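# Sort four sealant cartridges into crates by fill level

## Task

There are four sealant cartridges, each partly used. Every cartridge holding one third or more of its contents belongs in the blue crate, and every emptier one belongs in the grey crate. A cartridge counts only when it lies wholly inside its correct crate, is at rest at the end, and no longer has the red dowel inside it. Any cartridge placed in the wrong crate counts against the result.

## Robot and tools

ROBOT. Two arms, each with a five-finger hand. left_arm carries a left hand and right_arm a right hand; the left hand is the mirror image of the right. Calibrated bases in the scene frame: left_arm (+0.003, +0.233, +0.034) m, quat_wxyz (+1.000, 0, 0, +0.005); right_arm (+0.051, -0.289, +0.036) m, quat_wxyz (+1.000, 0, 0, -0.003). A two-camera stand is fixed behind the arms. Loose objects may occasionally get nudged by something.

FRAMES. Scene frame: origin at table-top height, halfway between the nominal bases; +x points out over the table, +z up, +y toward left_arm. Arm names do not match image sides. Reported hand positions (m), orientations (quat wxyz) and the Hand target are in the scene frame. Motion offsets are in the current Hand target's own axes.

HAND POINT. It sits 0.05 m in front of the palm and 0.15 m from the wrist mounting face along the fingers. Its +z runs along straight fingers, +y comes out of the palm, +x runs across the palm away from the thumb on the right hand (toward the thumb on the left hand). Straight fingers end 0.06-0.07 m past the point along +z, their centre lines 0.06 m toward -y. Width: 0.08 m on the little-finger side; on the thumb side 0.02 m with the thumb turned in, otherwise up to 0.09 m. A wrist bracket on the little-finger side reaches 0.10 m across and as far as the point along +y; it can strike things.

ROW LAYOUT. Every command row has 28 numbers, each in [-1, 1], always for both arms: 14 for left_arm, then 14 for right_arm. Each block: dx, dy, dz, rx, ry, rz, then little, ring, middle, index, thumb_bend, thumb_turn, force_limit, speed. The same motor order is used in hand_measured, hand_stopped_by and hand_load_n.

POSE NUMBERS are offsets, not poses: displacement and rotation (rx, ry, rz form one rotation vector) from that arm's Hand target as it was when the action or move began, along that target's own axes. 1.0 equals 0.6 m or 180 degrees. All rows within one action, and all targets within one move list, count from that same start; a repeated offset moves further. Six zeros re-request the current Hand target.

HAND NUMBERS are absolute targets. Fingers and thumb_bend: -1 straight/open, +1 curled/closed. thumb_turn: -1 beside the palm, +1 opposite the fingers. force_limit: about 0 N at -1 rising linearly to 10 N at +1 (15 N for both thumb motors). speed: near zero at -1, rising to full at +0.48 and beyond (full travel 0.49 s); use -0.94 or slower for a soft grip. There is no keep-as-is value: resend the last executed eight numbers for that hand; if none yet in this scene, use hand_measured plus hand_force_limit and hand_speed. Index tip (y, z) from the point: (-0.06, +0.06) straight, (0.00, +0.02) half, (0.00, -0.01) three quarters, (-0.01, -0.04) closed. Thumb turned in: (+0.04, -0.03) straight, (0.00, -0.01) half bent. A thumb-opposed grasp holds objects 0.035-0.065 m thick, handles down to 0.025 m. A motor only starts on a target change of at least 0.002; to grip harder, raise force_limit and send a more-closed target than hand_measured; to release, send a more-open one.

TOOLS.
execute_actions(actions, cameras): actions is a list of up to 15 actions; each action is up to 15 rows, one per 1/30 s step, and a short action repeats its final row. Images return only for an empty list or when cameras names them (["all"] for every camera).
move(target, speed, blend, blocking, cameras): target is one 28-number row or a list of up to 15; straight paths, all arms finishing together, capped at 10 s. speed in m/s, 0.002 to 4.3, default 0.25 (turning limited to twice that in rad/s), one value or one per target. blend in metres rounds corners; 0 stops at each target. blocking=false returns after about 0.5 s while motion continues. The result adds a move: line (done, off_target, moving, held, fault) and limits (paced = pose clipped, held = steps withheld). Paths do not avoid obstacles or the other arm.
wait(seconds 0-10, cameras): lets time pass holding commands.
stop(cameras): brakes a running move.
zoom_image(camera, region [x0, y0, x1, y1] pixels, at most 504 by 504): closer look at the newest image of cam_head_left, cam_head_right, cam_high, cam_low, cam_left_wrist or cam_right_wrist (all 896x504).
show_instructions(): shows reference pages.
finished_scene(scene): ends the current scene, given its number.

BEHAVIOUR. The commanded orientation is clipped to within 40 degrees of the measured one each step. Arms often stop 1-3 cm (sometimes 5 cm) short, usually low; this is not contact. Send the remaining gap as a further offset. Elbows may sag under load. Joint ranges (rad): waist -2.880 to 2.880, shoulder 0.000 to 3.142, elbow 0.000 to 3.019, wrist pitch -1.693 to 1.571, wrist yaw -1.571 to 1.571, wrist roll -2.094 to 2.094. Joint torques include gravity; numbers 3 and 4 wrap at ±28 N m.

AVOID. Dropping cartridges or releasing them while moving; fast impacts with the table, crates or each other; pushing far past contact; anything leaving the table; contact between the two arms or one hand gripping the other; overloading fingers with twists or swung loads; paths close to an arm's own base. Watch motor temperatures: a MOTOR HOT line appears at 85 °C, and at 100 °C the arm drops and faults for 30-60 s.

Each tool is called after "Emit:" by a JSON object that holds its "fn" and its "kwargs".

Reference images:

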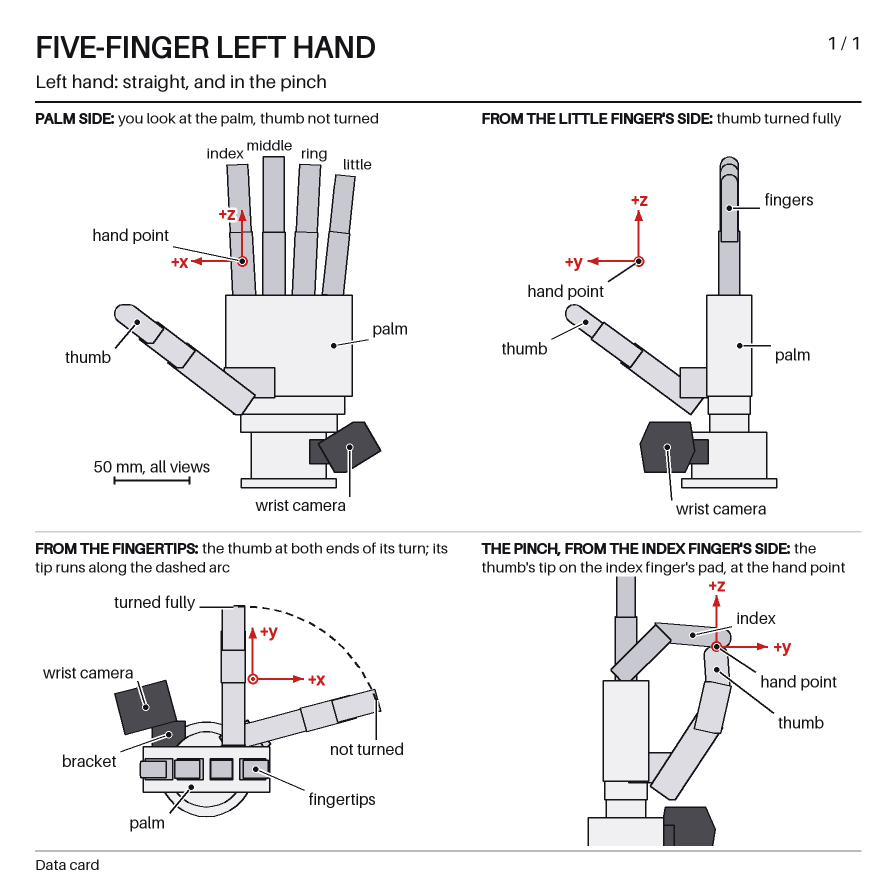

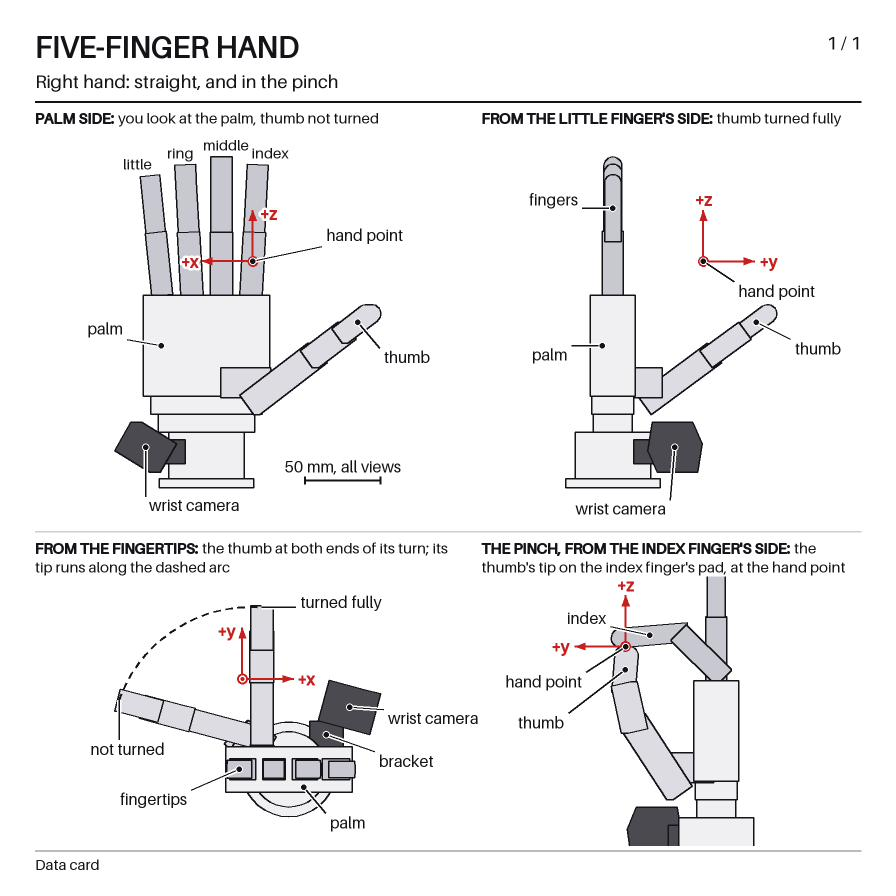

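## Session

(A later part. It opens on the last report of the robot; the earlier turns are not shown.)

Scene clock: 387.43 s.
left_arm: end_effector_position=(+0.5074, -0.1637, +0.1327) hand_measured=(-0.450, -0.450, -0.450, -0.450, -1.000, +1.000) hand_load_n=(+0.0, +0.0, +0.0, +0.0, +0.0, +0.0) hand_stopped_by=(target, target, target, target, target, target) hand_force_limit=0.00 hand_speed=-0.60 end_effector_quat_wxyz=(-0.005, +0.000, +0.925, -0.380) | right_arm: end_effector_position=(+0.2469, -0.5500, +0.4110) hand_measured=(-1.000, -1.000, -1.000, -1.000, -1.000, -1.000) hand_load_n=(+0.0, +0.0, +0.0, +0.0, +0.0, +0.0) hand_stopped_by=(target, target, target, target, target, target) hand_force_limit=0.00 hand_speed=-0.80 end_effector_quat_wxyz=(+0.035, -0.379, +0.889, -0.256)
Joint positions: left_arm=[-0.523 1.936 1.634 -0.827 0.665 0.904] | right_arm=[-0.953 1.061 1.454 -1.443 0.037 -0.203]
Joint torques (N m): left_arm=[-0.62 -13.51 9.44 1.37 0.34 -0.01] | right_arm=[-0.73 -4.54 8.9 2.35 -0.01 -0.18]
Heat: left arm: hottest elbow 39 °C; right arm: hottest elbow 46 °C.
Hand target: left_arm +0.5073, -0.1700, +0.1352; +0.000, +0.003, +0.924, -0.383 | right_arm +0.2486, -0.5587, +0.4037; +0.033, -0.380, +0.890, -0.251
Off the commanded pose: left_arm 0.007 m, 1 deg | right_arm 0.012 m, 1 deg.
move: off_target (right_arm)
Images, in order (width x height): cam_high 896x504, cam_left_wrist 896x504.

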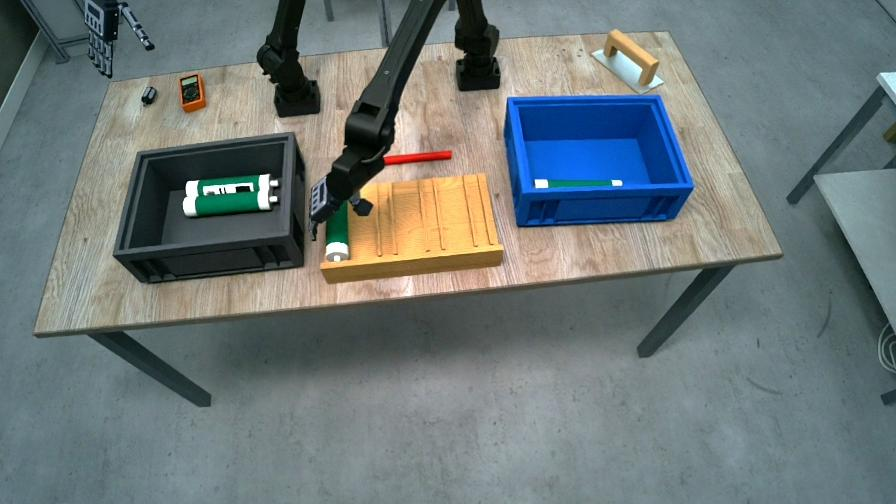

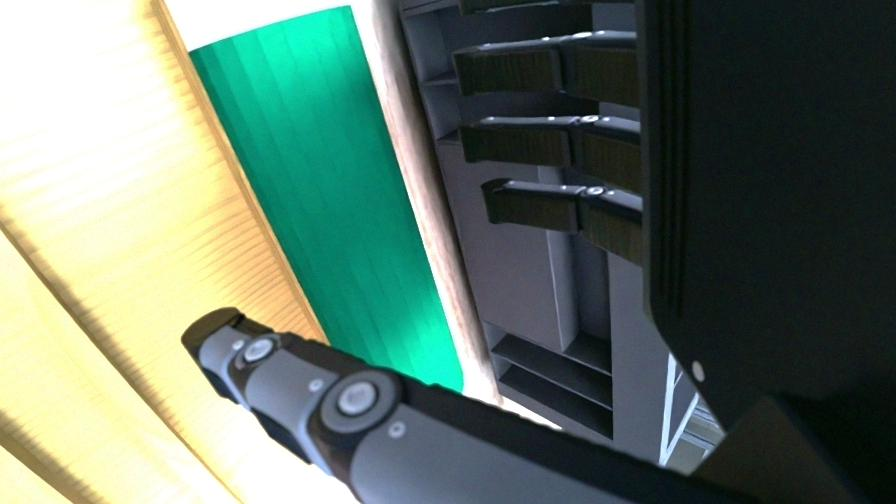

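Emit:
{"fn": "move", "kwargs": {"target": [[0,0.066,0.0754,0,0,0,-0.45,-0.45,-0.45,-0.45,-1,1,0,-0.6,0,0,0,0,0,0,-1,-1,-1,-1,-1,-1,0,-0.8],[0,0.066,0.0754,0,0,0,0.4,0.4,0.4,0.4,0.4,1,0.1,-0.87,0,0,0,0,0,0,-1,-1,-1,-1,-1,-1,0,-0.8],[0,-0.13,-0.12,0,0,0,0.4,0.4,0.4,0.4,0.4,1,0.1,-0.87,0,0,0,0,0,0,-1,-1,-1,-1,-1,-1,0,-0.8]], "speed": 0.12, "cameras": ["cam_left_wrist"]}}

Scene clock: 399.00 s.
left_arm: end_effector_position=(+0.4845, -0.1619, +0.1862) hand_measured=(+0.056, +0.018, -0.126, +0.018, -0.764, +1.000) hand_load_n=(+5.0, +1.5, +0.0, +5.0, +10.0, +3.5) hand_stopped_by=(force, force, force, force, force, target) hand_force_limit=0.10 hand_speed=-0.87 end_effector_quat_wxyz=(-0.043, -0.012, +0.933, -0.356) | right_arm: end_effector_position=(+0.2469, -0.5500, +0.4110) hand_measured=(-1.000, -1.000, -1.000, -1.000, -1.000, -1.000) hand_load_n=(+0.0, +0.0, +0.0, +0.0, +0.0, +0.0) hand_stopped_by=(target, target, target, target, target, target) hand_force_limit=0.00 hand_speed=-0.80 end_effector_quat_wxyz=(+0.035, -0.379, +0.889, -0.256)
Joint positions: left_arm=[-0.54 1.908 1.745 -1.053 0.657 0.894] | right_arm=[-0.953 1.061 1.454 -1.443 0.037 -0.203]
Joint torques (N m): left_arm=[0.21 -14.97 16.92 0.4 0.56 0] | right_arm=[-0.97 -4.89 8.98 2.43 -0.02 -0.2]
Heat: left arm: hottest elbow 39 °C; right arm: hottest elbow 46 °C.
Hand target: left_arm +0.5071, -0.1742, +0.2412; +0.000, +0.003, +0.924, -0.383 | right_arm +0.2486, -0.5587, +0.4037; +0.033, -0.380, +0.890, -0.251
Off the commanded pose: left_arm 0.061 m, 6 deg | right_arm 0.012 m, 1 deg.
move: off_target (left_arm, right_arm)
Images, in order (width x height): cam_left_wrist 896x504.

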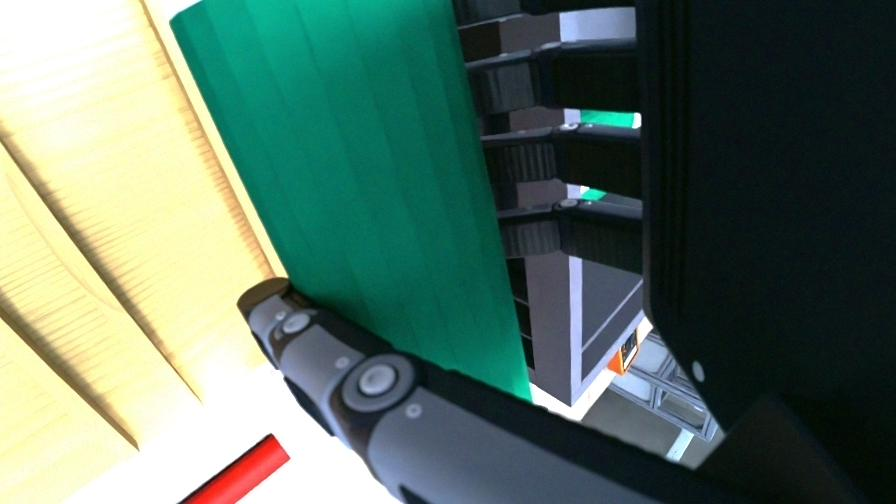

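Emit:
{"fn": "move", "kwargs": {"target": [[0.0952,0.0653,-0.3452,-0.1956,-0.1956,-0.4719,0.4,0.4,0.4,0.4,0.4,1,0.1,-0.87,-0.4975,0.0405,-0.1547,0.037,-0.1301,-0.242,-1,-1,-1,-1,-1,-1,0,-0.8],[0.1535,0.2137,-0.2462,0.4453,-0.0734,-0.5567,0.4,0.4,0.4,0.4,0.4,1,0.1,-0.87,-0.4975,0.0405,-0.1547,0.037,-0.1301,-0.242,-1,-1,-1,-1,-1,-1,0,-0.8],[0.1535,0.2137,-0.2462,0.4453,-0.0734,-0.5567,0.4,0.4,0.4,0.4,0.4,1,0.1,-0.87,-0.9433,0.3512,-0.3895,0.037,-0.1301,-0.242,-1,-1,-1,-1,-1,-1,0,-0.8]], "speed": [0.3,0.3,0.35], "blend": [0.04,0,0], "cameras": ["cam_right_wrist"]}}

Scene clock: 414.83 s.
left_arm: end_effector_position=(+0.4181, +0.0263, +0.2431) hand_measured=(+0.056, +0.018, -0.126, +0.018, -0.764, +1.000) hand_load_n=(+5.5, +1.5, +0.0, +4.5, +10.0, +2.5) hand_stopped_by=(force, force, force, force, force, target) hand_force_limit=0.10 hand_speed=-0.87 end_effector_quat_wxyz=(+0.173, +0.694, -0.190, +0.672) | right_arm: end_effector_position=(+0.4449, +0.0487, +0.4278) hand_measured=(-1.000, -1.000, -1.000, -1.000, -1.000, -1.000) hand_load_n=(+0.0, +0.0, +0.0, +0.0, +0.0, +0.0) hand_stopped_by=(target, target, target, target, target, target) hand_force_limit=0.00 hand_speed=-0.80 end_effector_quat_wxyz=(-0.132, +0.725, -0.641, +0.214)
Joint positions: left_arm=[-0.213 1.356 0.336 0.982 0.316 -1.545] | right_arm=[0.757 1.643 2.076 -1.679 0.399 0.563]
Joint torques (N m): left_arm=[-0.85 -3.37 6.61 2.84 -0.1 -0.27] | right_arm=[-0.56 -13.16 13.16 0.8 0.38 0.04]
Heat: left arm: hottest elbow 40 °C; right arm: hottest elbow 47 °C.
Hand target: left_arm +0.4161, +0.0216, +0.2548; +0.185, +0.682, -0.185, +0.683 | right_arm +0.4532, +0.0550, +0.4329; -0.135, +0.720, -0.646, +0.215
Off the commanded pose: left_arm 0.013 m, 2 deg | right_arm 0.012 m, 1 deg.
joint sent to its limit (right arm) — joint 4 (wrist pitch), lower limit. The joint targets still meet the commanded pose.
move: off_target (left_arm, right_arm)
Images, in order (width x height): cam_right_wrist 896x504.

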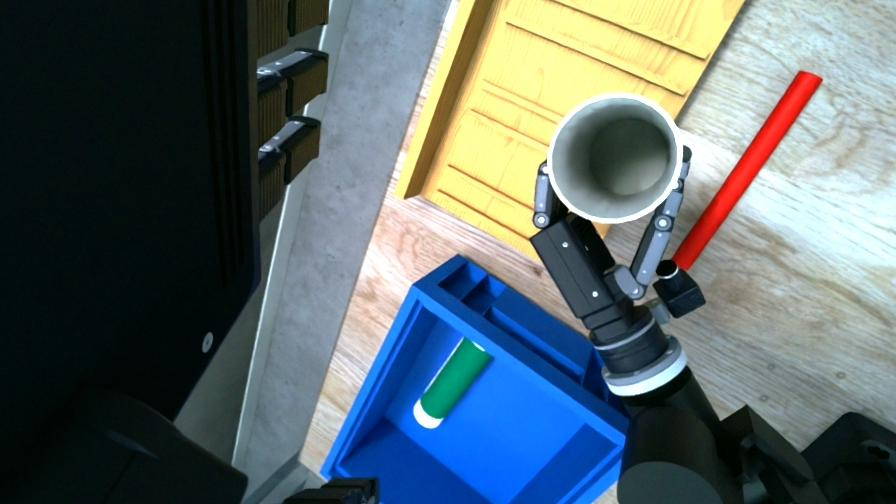

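Emit:
{"fn": "zoom_image", "kwargs": {"camera": "cam_right_wrist", "region": [540, 85, 695, 230]}}

Scaled by 3.252.

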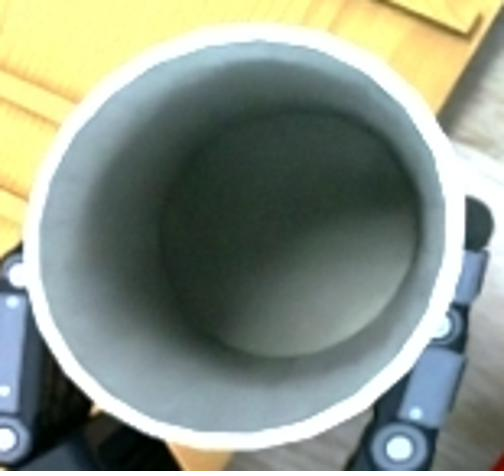

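Emit:
{"fn": "move", "kwargs": {"target": [[0,-0.13,-0.075,0,0,0,0.4,0.4,0.4,0.4,0.4,1,0.1,-0.87,0,0,0,0,0,0,-1,-1,-1,-1,-1,-1,0,-0.8]], "speed": 0.25, "cameras": ["cam_right_wrist","cam_low"]}}

Emit:
{"fn": "zoom_image", "kwargs": {"camera": "cam_low", "region": [385, 170, 495, 280]}}

Scene clock: 465.37 s.
left_arm: end_effector_position=(+0.4138, +0.1056, +0.2377) hand_measured=(+0.056, +0.018, -0.126, +0.018, -0.764, +1.000) hand_load_n=(+5.0, +1.5, +0.0, +4.5, +10.0, +2.5) hand_stopped_by=(force, force, force, force, force, target) hand_force_limit=0.10 hand_speed=-0.87 end_effector_quat_wxyz=(+0.186, +0.697, -0.191, +0.666) | right_arm: end_effector_position=(+0.4449, +0.0487, +0.4278) hand_measured=(-1.000, -1.000, -1.000, -1.000, -1.000, -1.000) hand_load_n=(+0.0, +0.0, +0.0, +0.0, +0.0, +0.0) hand_stopped_by=(target, target, target, target, target, target) hand_force_limit=0.00 hand_speed=-0.80 end_effector_quat_wxyz=(-0.132, +0.725, -0.641, +0.214)
Joint positions: left_arm=[0.081 1.356 0.316 0.985 0.63 -1.545] | right_arm=[0.757 1.643 2.076 -1.679 0.399 0.564]
Joint torques (N m): left_arm=[1.2 -4.13 7.01 2.51 0.18 -0.26] | right_arm=[-0.15 -13.45 13.05 0.79 0.4 0.03]
Heat: left arm: hottest elbow 36 °C; right arm: hottest elbow 49 °C.
Hand target: left_arm +0.4166, +0.1115, +0.2548; +0.185, +0.682, -0.185, +0.683 | right_arm +0.4533, +0.0550, +0.4329; -0.135, +0.720, -0.646, +0.215
Off the commanded pose: left_arm 0.018 m, 3 deg | right_arm 0.012 m, 1 deg.
joint sent to its limit (right arm) — joint 4 (wrist pitch), lower limit. The joint targets still meet the commanded pose.
move: off_target (left_arm, right_arm)
Images, in order (width x height): cam_low 896x504, cam_right_wrist 896x504.

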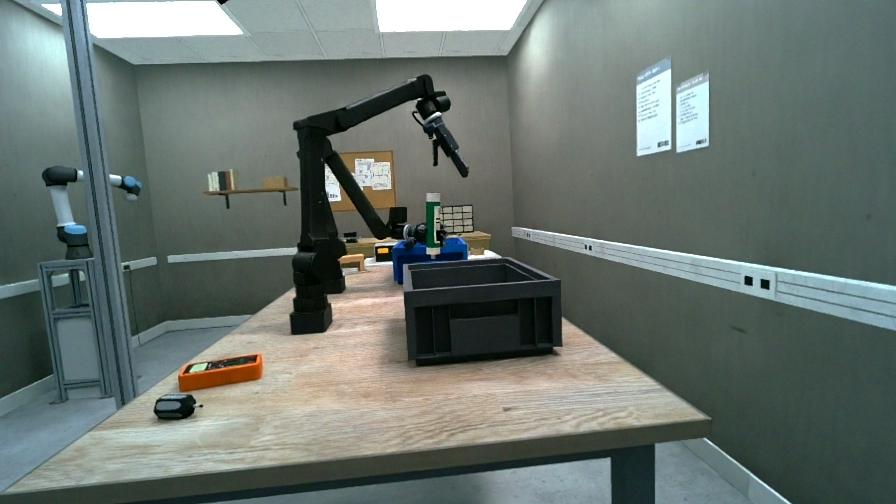

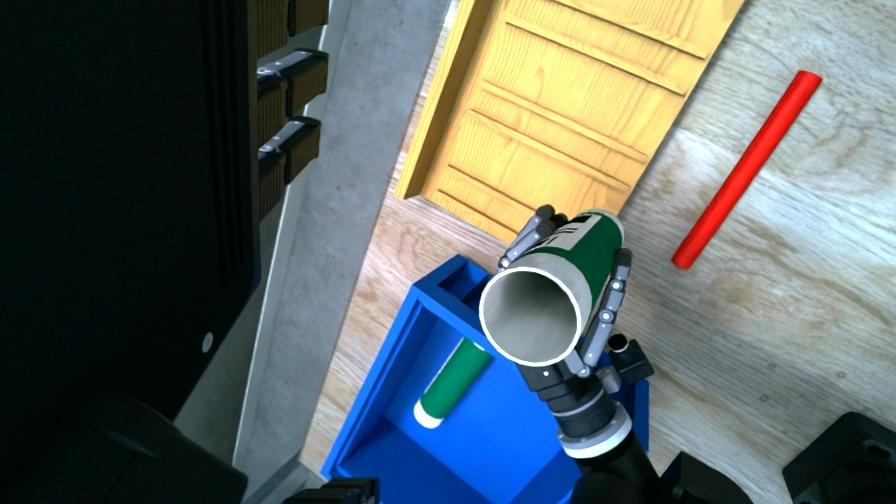

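Scaled by 4.582.

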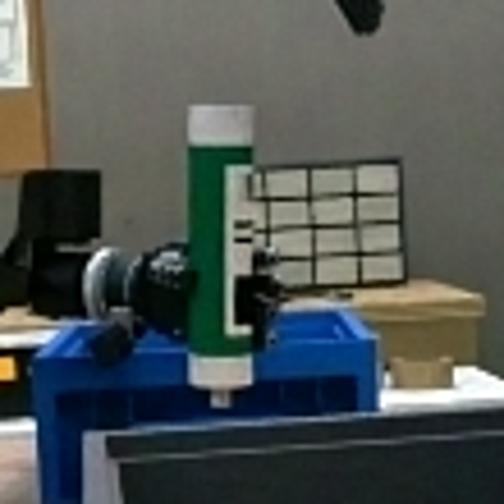

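Emit:
{"fn": "zoom_image", "kwargs": {"camera": "cam_right_wrist", "region": [470, 195, 640, 375]}}

Scaled by 2.800.

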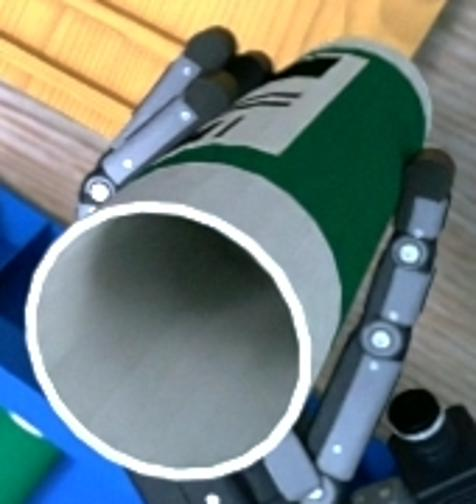

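Emit:
{"fn": "move", "kwargs": {"target": [[0,0,0,0,0,0,0.4,0.4,0.4,0.4,0.4,1,0.1,-0.87,0.579,0.1233,0.0212,0,0,0,-1,-1,-1,-1,-1,-1,0,-0.8],[0.125,-0.1678,-0.0711,-0.0654,-0.3039,0.3987,0.4,0.4,0.4,0.4,0.4,1,0.1,-0.87,0.579,0.1233,0.0212,0,0,0,-1,-1,-1,-1,-1,-1,0,-0.8],[0.0417,-0.4337,-0.2439,-0.0654,-0.3039,0.3987,0.4,0.4,0.4,0.4,0.4,1,0.1,-0.87,0.579,0.1233,0.0212,0,0,0,-1,-1,-1,-1,-1,-1,0,-0.8],[-0.2413,-0.4337,-0.2439,-0.0654,-0.3039,0.3987,0.4,0.4,0.4,0.4,0.4,1,0.1,-0.87,0.579,0.1233,0.0212,0,0,0,-1,-1,-1,-1,-1,-1,0,-0.8]], "speed": [0.4,0.3,0.3,0.2], "blend": [0.08,0.05,0.03,0], "cameras": ["cam_left_wrist","cam_high"]}}

Scene clock: 565.67 s.
left_arm: end_effector_position=(+0.4155, +0.4023, +0.1012) hand_measured=(+0.056, +0.018, -0.126, +0.018, -0.762, +1.000) hand_load_n=(+0.0, +5.0, +0.0, +0.0, +4.5, +2.5) hand_stopped_by=(force, force, force, force, force, target) hand_force_limit=0.10 hand_speed=-0.87 end_effector_quat_wxyz=(-0.253, +0.656, -0.658, +0.269) | right_arm: end_effector_position=(+0.4187, -0.2947, +0.4359) hand_measured=(-1.000, -1.000, -1.000, -1.000, -1.000, -1.000) hand_load_n=(+0.0, +0.0, -0.5, +0.0, +0.0, +0.0) hand_stopped_by=(target, target, target, target, target, target) hand_force_limit=0.00 hand_speed=-0.80 end_effector_quat_wxyz=(-0.133, +0.721, -0.647, +0.211)
Joint positions: left_arm=[0.556 1.379 0.806 -0.335 0.396 0.43] | right_arm=[-0.031 1.2 1.629 -1.499 0.064 -0.161]
Joint torques (N m): left_arm=[0.91 -6.3 9.25 2 0.41 0.12] | right_arm=[-0.97 -8.53 8.32 2.37 0 -0.2]
Motor temperatures (°C): left_arm=[26 28 37 27 27 25] | right_arm=[28 30 51 25 28 25]
Heat: left arm: hottest elbow 37 °C; right arm: hottest elbow 51 °C.
Hand target: left_arm +0.4220, +0.4100, +0.1099; -0.271, +0.650, -0.656, +0.273 | right_arm +0.4199, -0.2989, +0.4339; -0.134, +0.720, -0.646, +0.215
Off the commanded pose: left_arm 0.013 m, 2 deg | right_arm 0.005 m, 1 deg.
move: off_target (left_arm)
Images, in order (width x height): cam_high 896x504, cam_left_wrist 896x504.

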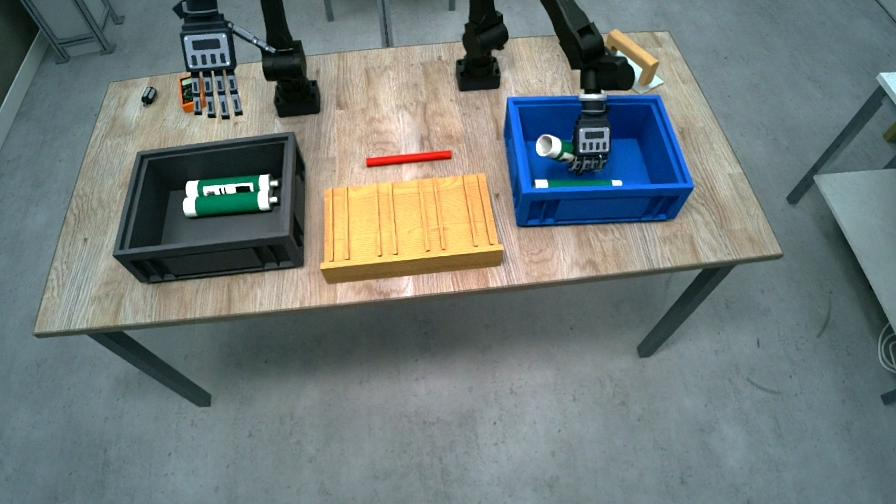

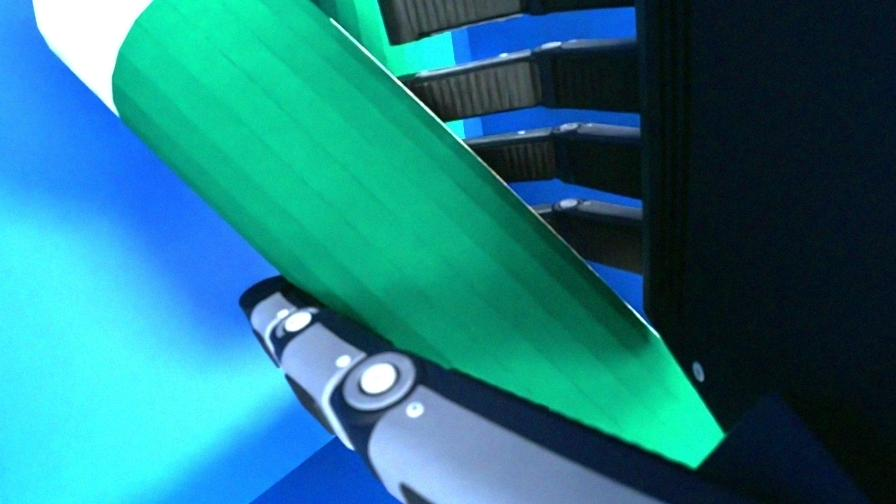

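Emit:
{"fn": "move", "kwargs": {"target": [[0,0.0353,0.0353,0,0,0,0.4,0.4,0.4,0.4,0.4,1,0.1,-0.87,0,0,0,0,0,0,-1,-1,-1,-1,-1,-1,0,-0.8],[0,0.062,0.062,0,0,0,0.4,0.4,0.4,0.4,0.4,1,0.1,-0.87,0,0,0,0,0,0,-1,-1,-1,-1,-1,-1,0,-0.8]], "speed": 0.06, "cameras": ["cam_left_wrist","cam_high"]}}

Emit:
{"fn": "zoom_image", "kwargs": {"camera": "cam_high", "region": [490, 80, 710, 240]}}

Scene clock: 574.20 s.
left_arm: end_effector_position=(+0.4193, +0.4045, +0.0557) hand_measured=(+0.056, +0.018, -0.126, +0.018, -0.762, +1.000) hand_load_n=(+0.0, +0.0, +0.0, +2.5, +2.5, +0.0) hand_stopped_by=(force, force, force, force, force, target) hand_force_limit=0.10 hand_speed=-0.87 end_effector_quat_wxyz=(-0.261, +0.653, -0.657, +0.272) | right_arm: end_effector_position=(+0.4187, -0.2947, +0.4359) hand_measured=(-1.000, -1.000, -1.000, -1.000, -1.000, -1.000) hand_load_n=(-0.5, +0.0, +0.0, +0.0, +0.0, +0.0) hand_stopped_by=(target, target, target, target, target, target) hand_force_limit=0.00 hand_speed=-0.80 end_effector_quat_wxyz=(-0.133, +0.721, -0.647, +0.211)
Joint positions: left_arm=[0.556 1.471 0.745 -0.165 0.398 0.43] | right_arm=[-0.031 1.2 1.629 -1.499 0.064 -0.161]
Joint torques (N m): left_arm=[0.85 -6.07 7.86 1.92 0.36 0.08] | right_arm=[-0.73 -8.76 8.39 2.4 -0.02 -0.17]
Heat: left arm: hottest elbow 36 °C; right arm: hottest elbow 51 °C.
Hand target: left_arm +0.4221, +0.4101, +0.0572; -0.271, +0.650, -0.656, +0.273 | right_arm +0.4199, -0.2989, +0.4339; -0.134, +0.720, -0.646, +0.215
Off the commanded pose: left_arm 0.006 m, 1 deg | right_arm 0.005 m, 1 deg.
move: done
Images, in order (width x height): cam_high 896x504, cam_left_wrist 896x504.

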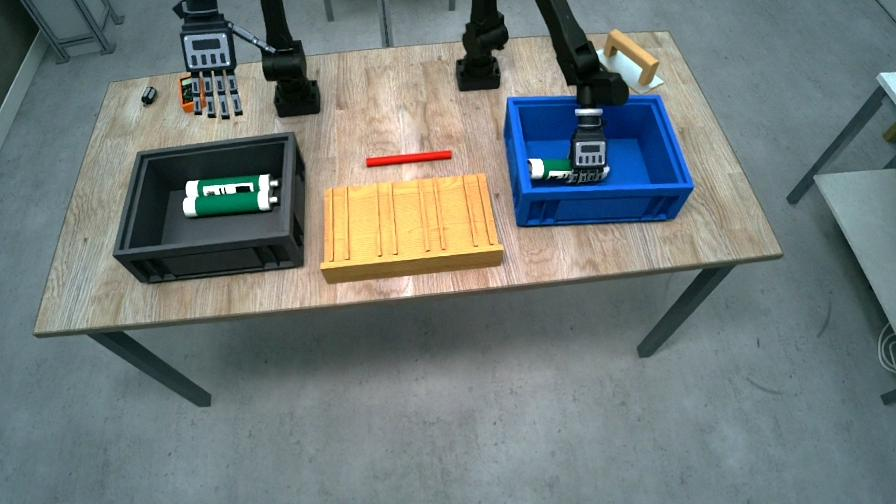

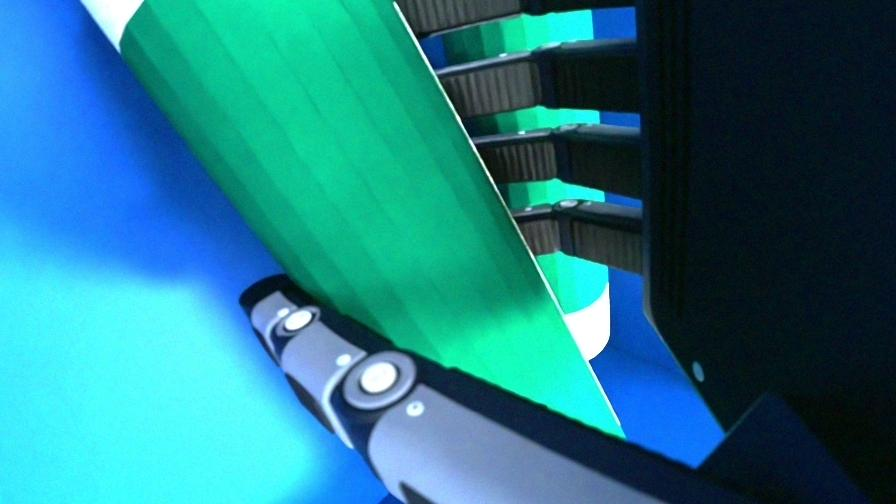

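Scaled by 2.291.

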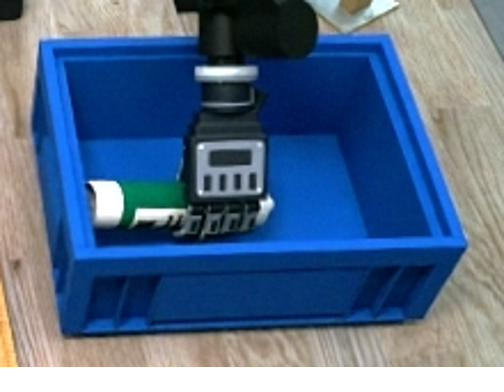

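Emit:
{"fn": "move", "kwargs": {"target": [[-0.01,0.0141,0.0141,0,0,0,0.4,0.4,0.4,0.4,0.4,1,0.1,-0.87,0,0,0,0,0,0,-1,-1,-1,-1,-1,-1,0,-0.8],[-0.01,0.012,0.012,0,0,0,-0.4,-0.4,-0.4,-0.4,-1,1,0.1,-0.7,0,0,0,0,0,0,-1,-1,-1,-1,-1,-1,0,-0.8]], "speed": 0.06, "cameras": ["cam_left_wrist"]}}

Scene clock: 581.93 s.
left_arm: end_effector_position=(+0.4218, +0.4090, +0.0452) hand_measured=(-0.400, -0.400, -0.400, -0.400, -1.000, +1.000) hand_load_n=(-0.5, +0.0, +0.0, +0.0, -0.5, +0.0) hand_stopped_by=(target, target, target, target, target, target) hand_force_limit=0.10 hand_speed=-0.70 end_effector_quat_wxyz=(-0.262, +0.651, -0.658, +0.273) | right_arm: end_effector_position=(+0.4187, -0.2947, +0.4359) hand_measured=(-1.000, -1.000, -1.000, -1.000, -1.000, -1.000) hand_load_n=(+0.0, +0.0, +0.0, +0.0, -0.5, +0.0) hand_stopped_by=(target, target, target, target, target, target) hand_force_limit=0.00 hand_speed=-0.80 end_effector_quat_wxyz=(-0.133, +0.721, -0.647, +0.211)
Joint positions: left_arm=[0.563 1.505 0.745 -0.131 0.406 0.439] | right_arm=[-0.031 1.2 1.629 -1.499 0.064 -0.161]
Joint torques (N m): left_arm=[1.08 -6.18 7.58 1.59 0.36 0.12] | right_arm=[-0.5 -8.59 8.34 2.35 0.02 -0.18]
Heat: left arm: hottest elbow 36 °C; right arm: hottest elbow 51 °C.
Hand target: left_arm +0.4222, +0.4161, +0.0471; -0.271, +0.650, -0.656, +0.273 | right_arm +0.4199, -0.2989, +0.4339; -0.134, +0.720, -0.646, +0.215
Off the commanded pose: left_arm 0.007 m, 1 deg | right_arm 0.005 m, 1 deg.
move: done
Images, in order (width x height): cam_left_wrist 896x504.

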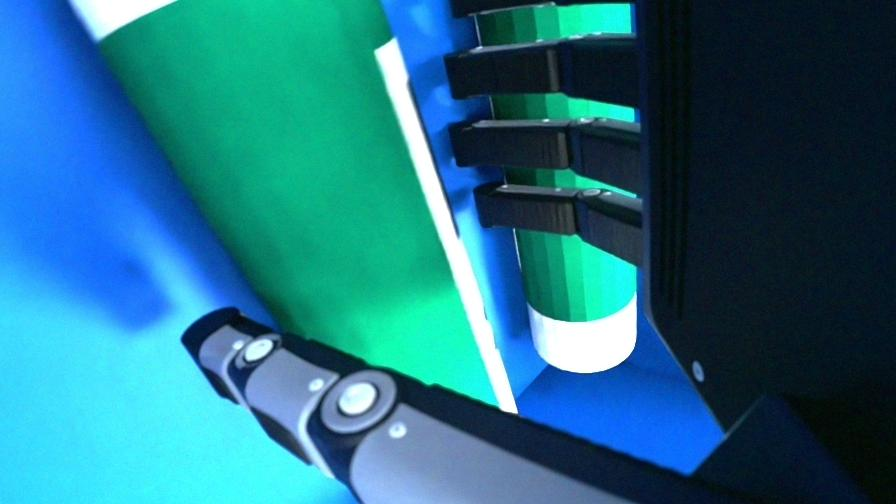

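Emit:
{"fn": "move", "kwargs": {"target": [[0,-0.318,-0.318,0,0,0,-0.5,-0.5,-0.5,-0.5,-1,1,0.1,-0.6,0,0,0,0,0,0,-1,-1,-1,-1,-1,-1,0,-0.8]], "speed": 0.25, "cameras": ["cam_left_wrist","cam_high","cam_head_right"]}}

Emit:
{"fn": "zoom_image", "kwargs": {"camera": "cam_high", "region": [490, 80, 710, 240]}}

Scene clock: 610.40 s.
left_arm: end_effector_position=(+0.4086, +0.4013, +0.2847) hand_measured=(-0.500, -0.500, -0.500, -0.500, -1.000, +1.000) hand_load_n=(+0.0, +0.0, +0.0, +0.0, +0.0, +0.0) hand_stopped_by=(target, target, target, target, target, target) hand_force_limit=0.10 hand_speed=-0.60 end_effector_quat_wxyz=(-0.242, +0.659, -0.659, +0.269) | right_arm: end_effector_position=(+0.4187, -0.2947, +0.4359) hand_measured=(-1.000, -1.000, -1.000, -1.000, -1.000, -1.000) hand_load_n=(+0.0, +0.0, +0.0, +0.0, +0.0, +0.0) hand_stopped_by=(target, target, target, target, target, target) hand_force_limit=0.00 hand_speed=-0.80 end_effector_quat_wxyz=(-0.133, +0.721, -0.647, +0.211)
Joint positions: left_arm=[0.565 1.219 1.177 -0.892 0.407 0.439] | right_arm=[-0.031 1.2 1.629 -1.499 0.064 -0.161]
Joint torques (N m): left_arm=[1.14 -4.95 16.21 0.8 0.38 0.13] | right_arm=[-0.97 -8.82 8.34 2.35 -0.01 -0.17]
Heat: left arm: hottest elbow 35 °C; right arm: hottest elbow 49 °C.
Hand target: left_arm +0.4210, +0.4161, +0.3170; -0.271, +0.650, -0.656, +0.273 | right_arm +0.4199, -0.2989, +0.4339; -0.134, +0.720, -0.646, +0.215
Off the commanded pose: left_arm 0.038 m, 4 deg | right_arm 0.005 m, 1 deg.
move: off_target (left_arm)
Images, in order (width x height): cam_head_right 896x504, cam_high 896x504, cam_left_wrist 896x504.

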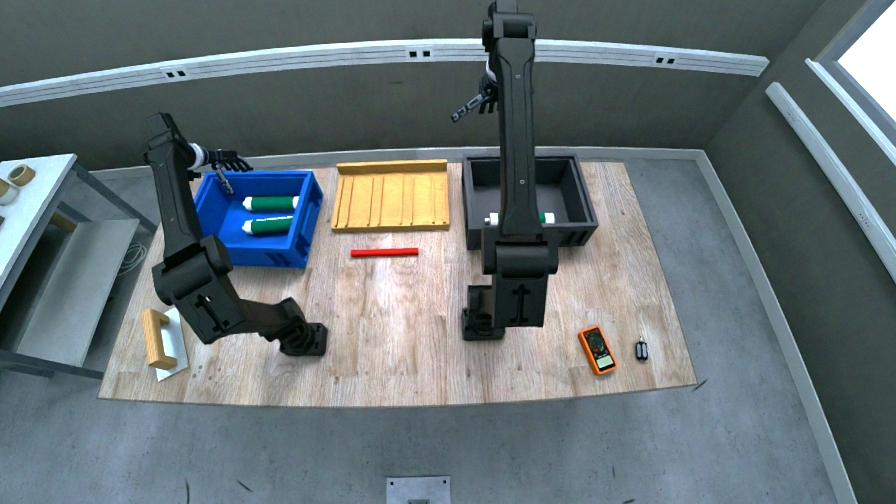

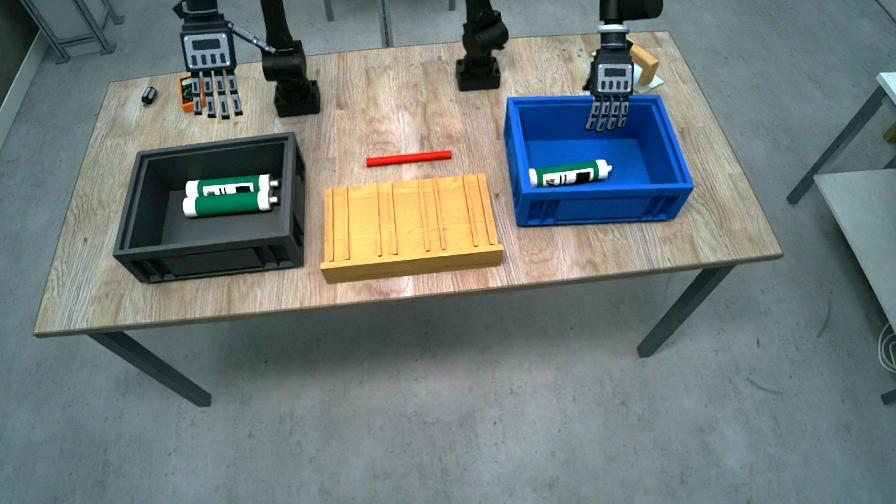

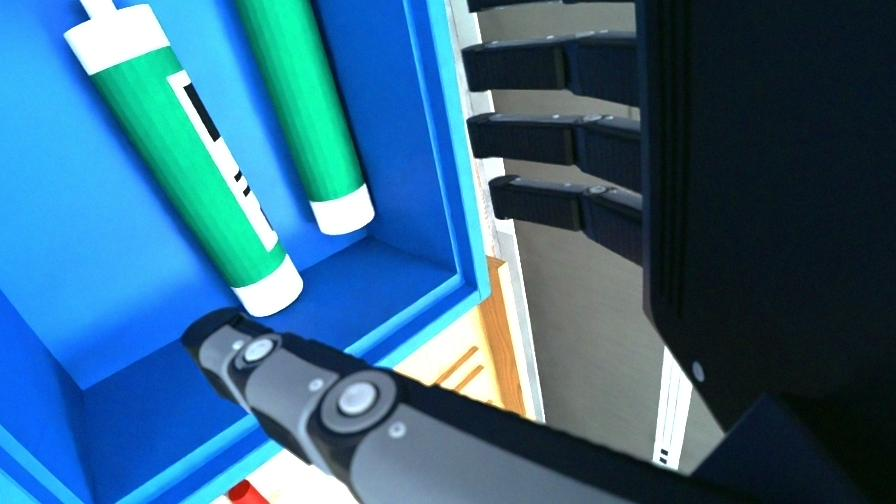

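Scaled by 2.291.

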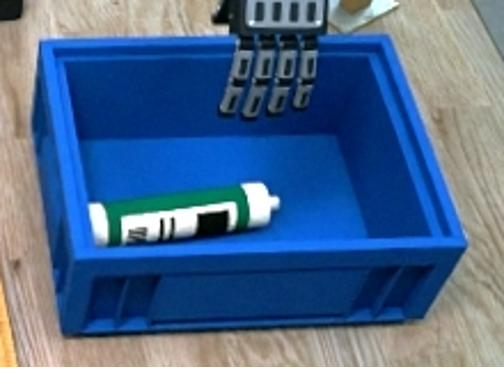

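Emit:
{"fn": "wait", "kwargs": {"seconds": 0.5, "cameras": ["cam_left_wrist", "cam_high"]}}

Scene clock: 612.80 s.
left_arm: end_effector_position=(+0.4085, +0.4013, +0.2847) hand_measured=(-0.500, -0.500, -0.500, -0.500, -1.000, +1.000) hand_load_n=(+0.0, +0.0, +0.0, +0.0, +0.0, +0.0) hand_stopped_by=(target, target, target, target, target, target) hand_force_limit=0.10 hand_speed=-0.60 end_effector_quat_wxyz=(-0.242, +0.659, -0.659, +0.269) | right_arm: end_effector_position=(+0.4187, -0.2947, +0.4359) hand_measured=(-1.000, -1.000, -1.000, -1.000, -1.000, -1.000) hand_load_n=(+0.0, +0.0, +0.0, +0.0, +0.0, +0.0) hand_stopped_by=(target, target, target, target, target, target) hand_force_limit=0.00 hand_speed=-0.80 end_effector_quat_wxyz=(-0.133, +0.721, -0.647, +0.211)
Joint positions: left_arm=[0.565 1.219 1.177 -0.893 0.407 0.439] | right_arm=[-0.031 1.2 1.629 -1.499 0.064 -0.161]
Joint torques (N m): left_arm=[1.08 -4.72 16.23 0.75 0.38 0.13] | right_arm=[-0.62 -8.53 8.35 2.4 0.01 -0.18]
Heat: left arm: hottest elbow 36 °C; right arm: hottest elbow 49 °C.
Hand target: left_arm +0.4209, +0.4161, +0.3169; -0.271, +0.650, -0.656, +0.273 | right_arm +0.4199, -0.2989, +0.4339; -0.134, +0.720, -0.646, +0.215
Off the commanded pose: left_arm 0.038 m, 4 deg | right_arm 0.005 m, 1 deg.
wait: 0.50 s; at rest from the start
Images, in order (width x height): cam_high 896x504, cam_left_wrist 896x504.

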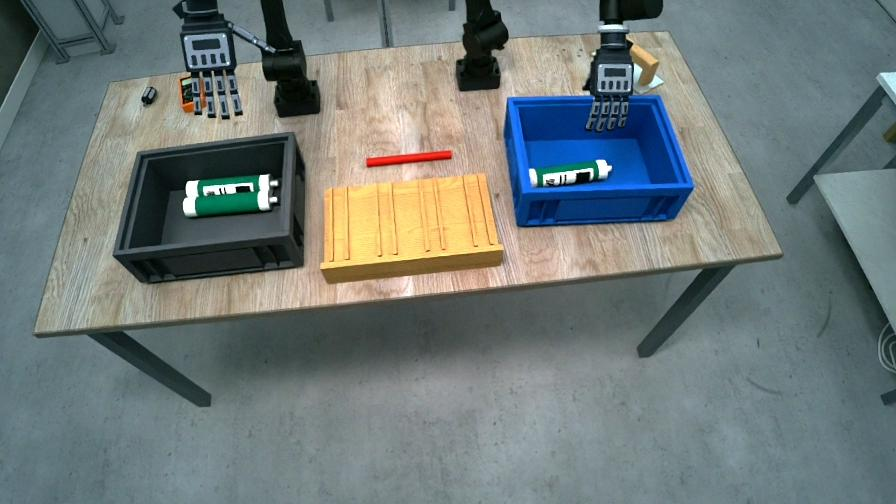

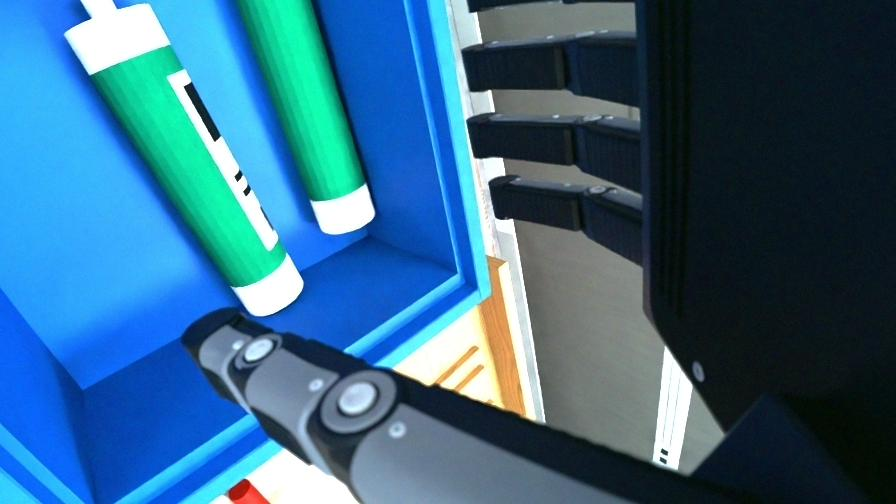

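Everything is still, so I'm finishing the scene.

Emit:
{"fn": "finished_scene", "kwargs": {"scene": 2}}

The scene is finished: the task was done.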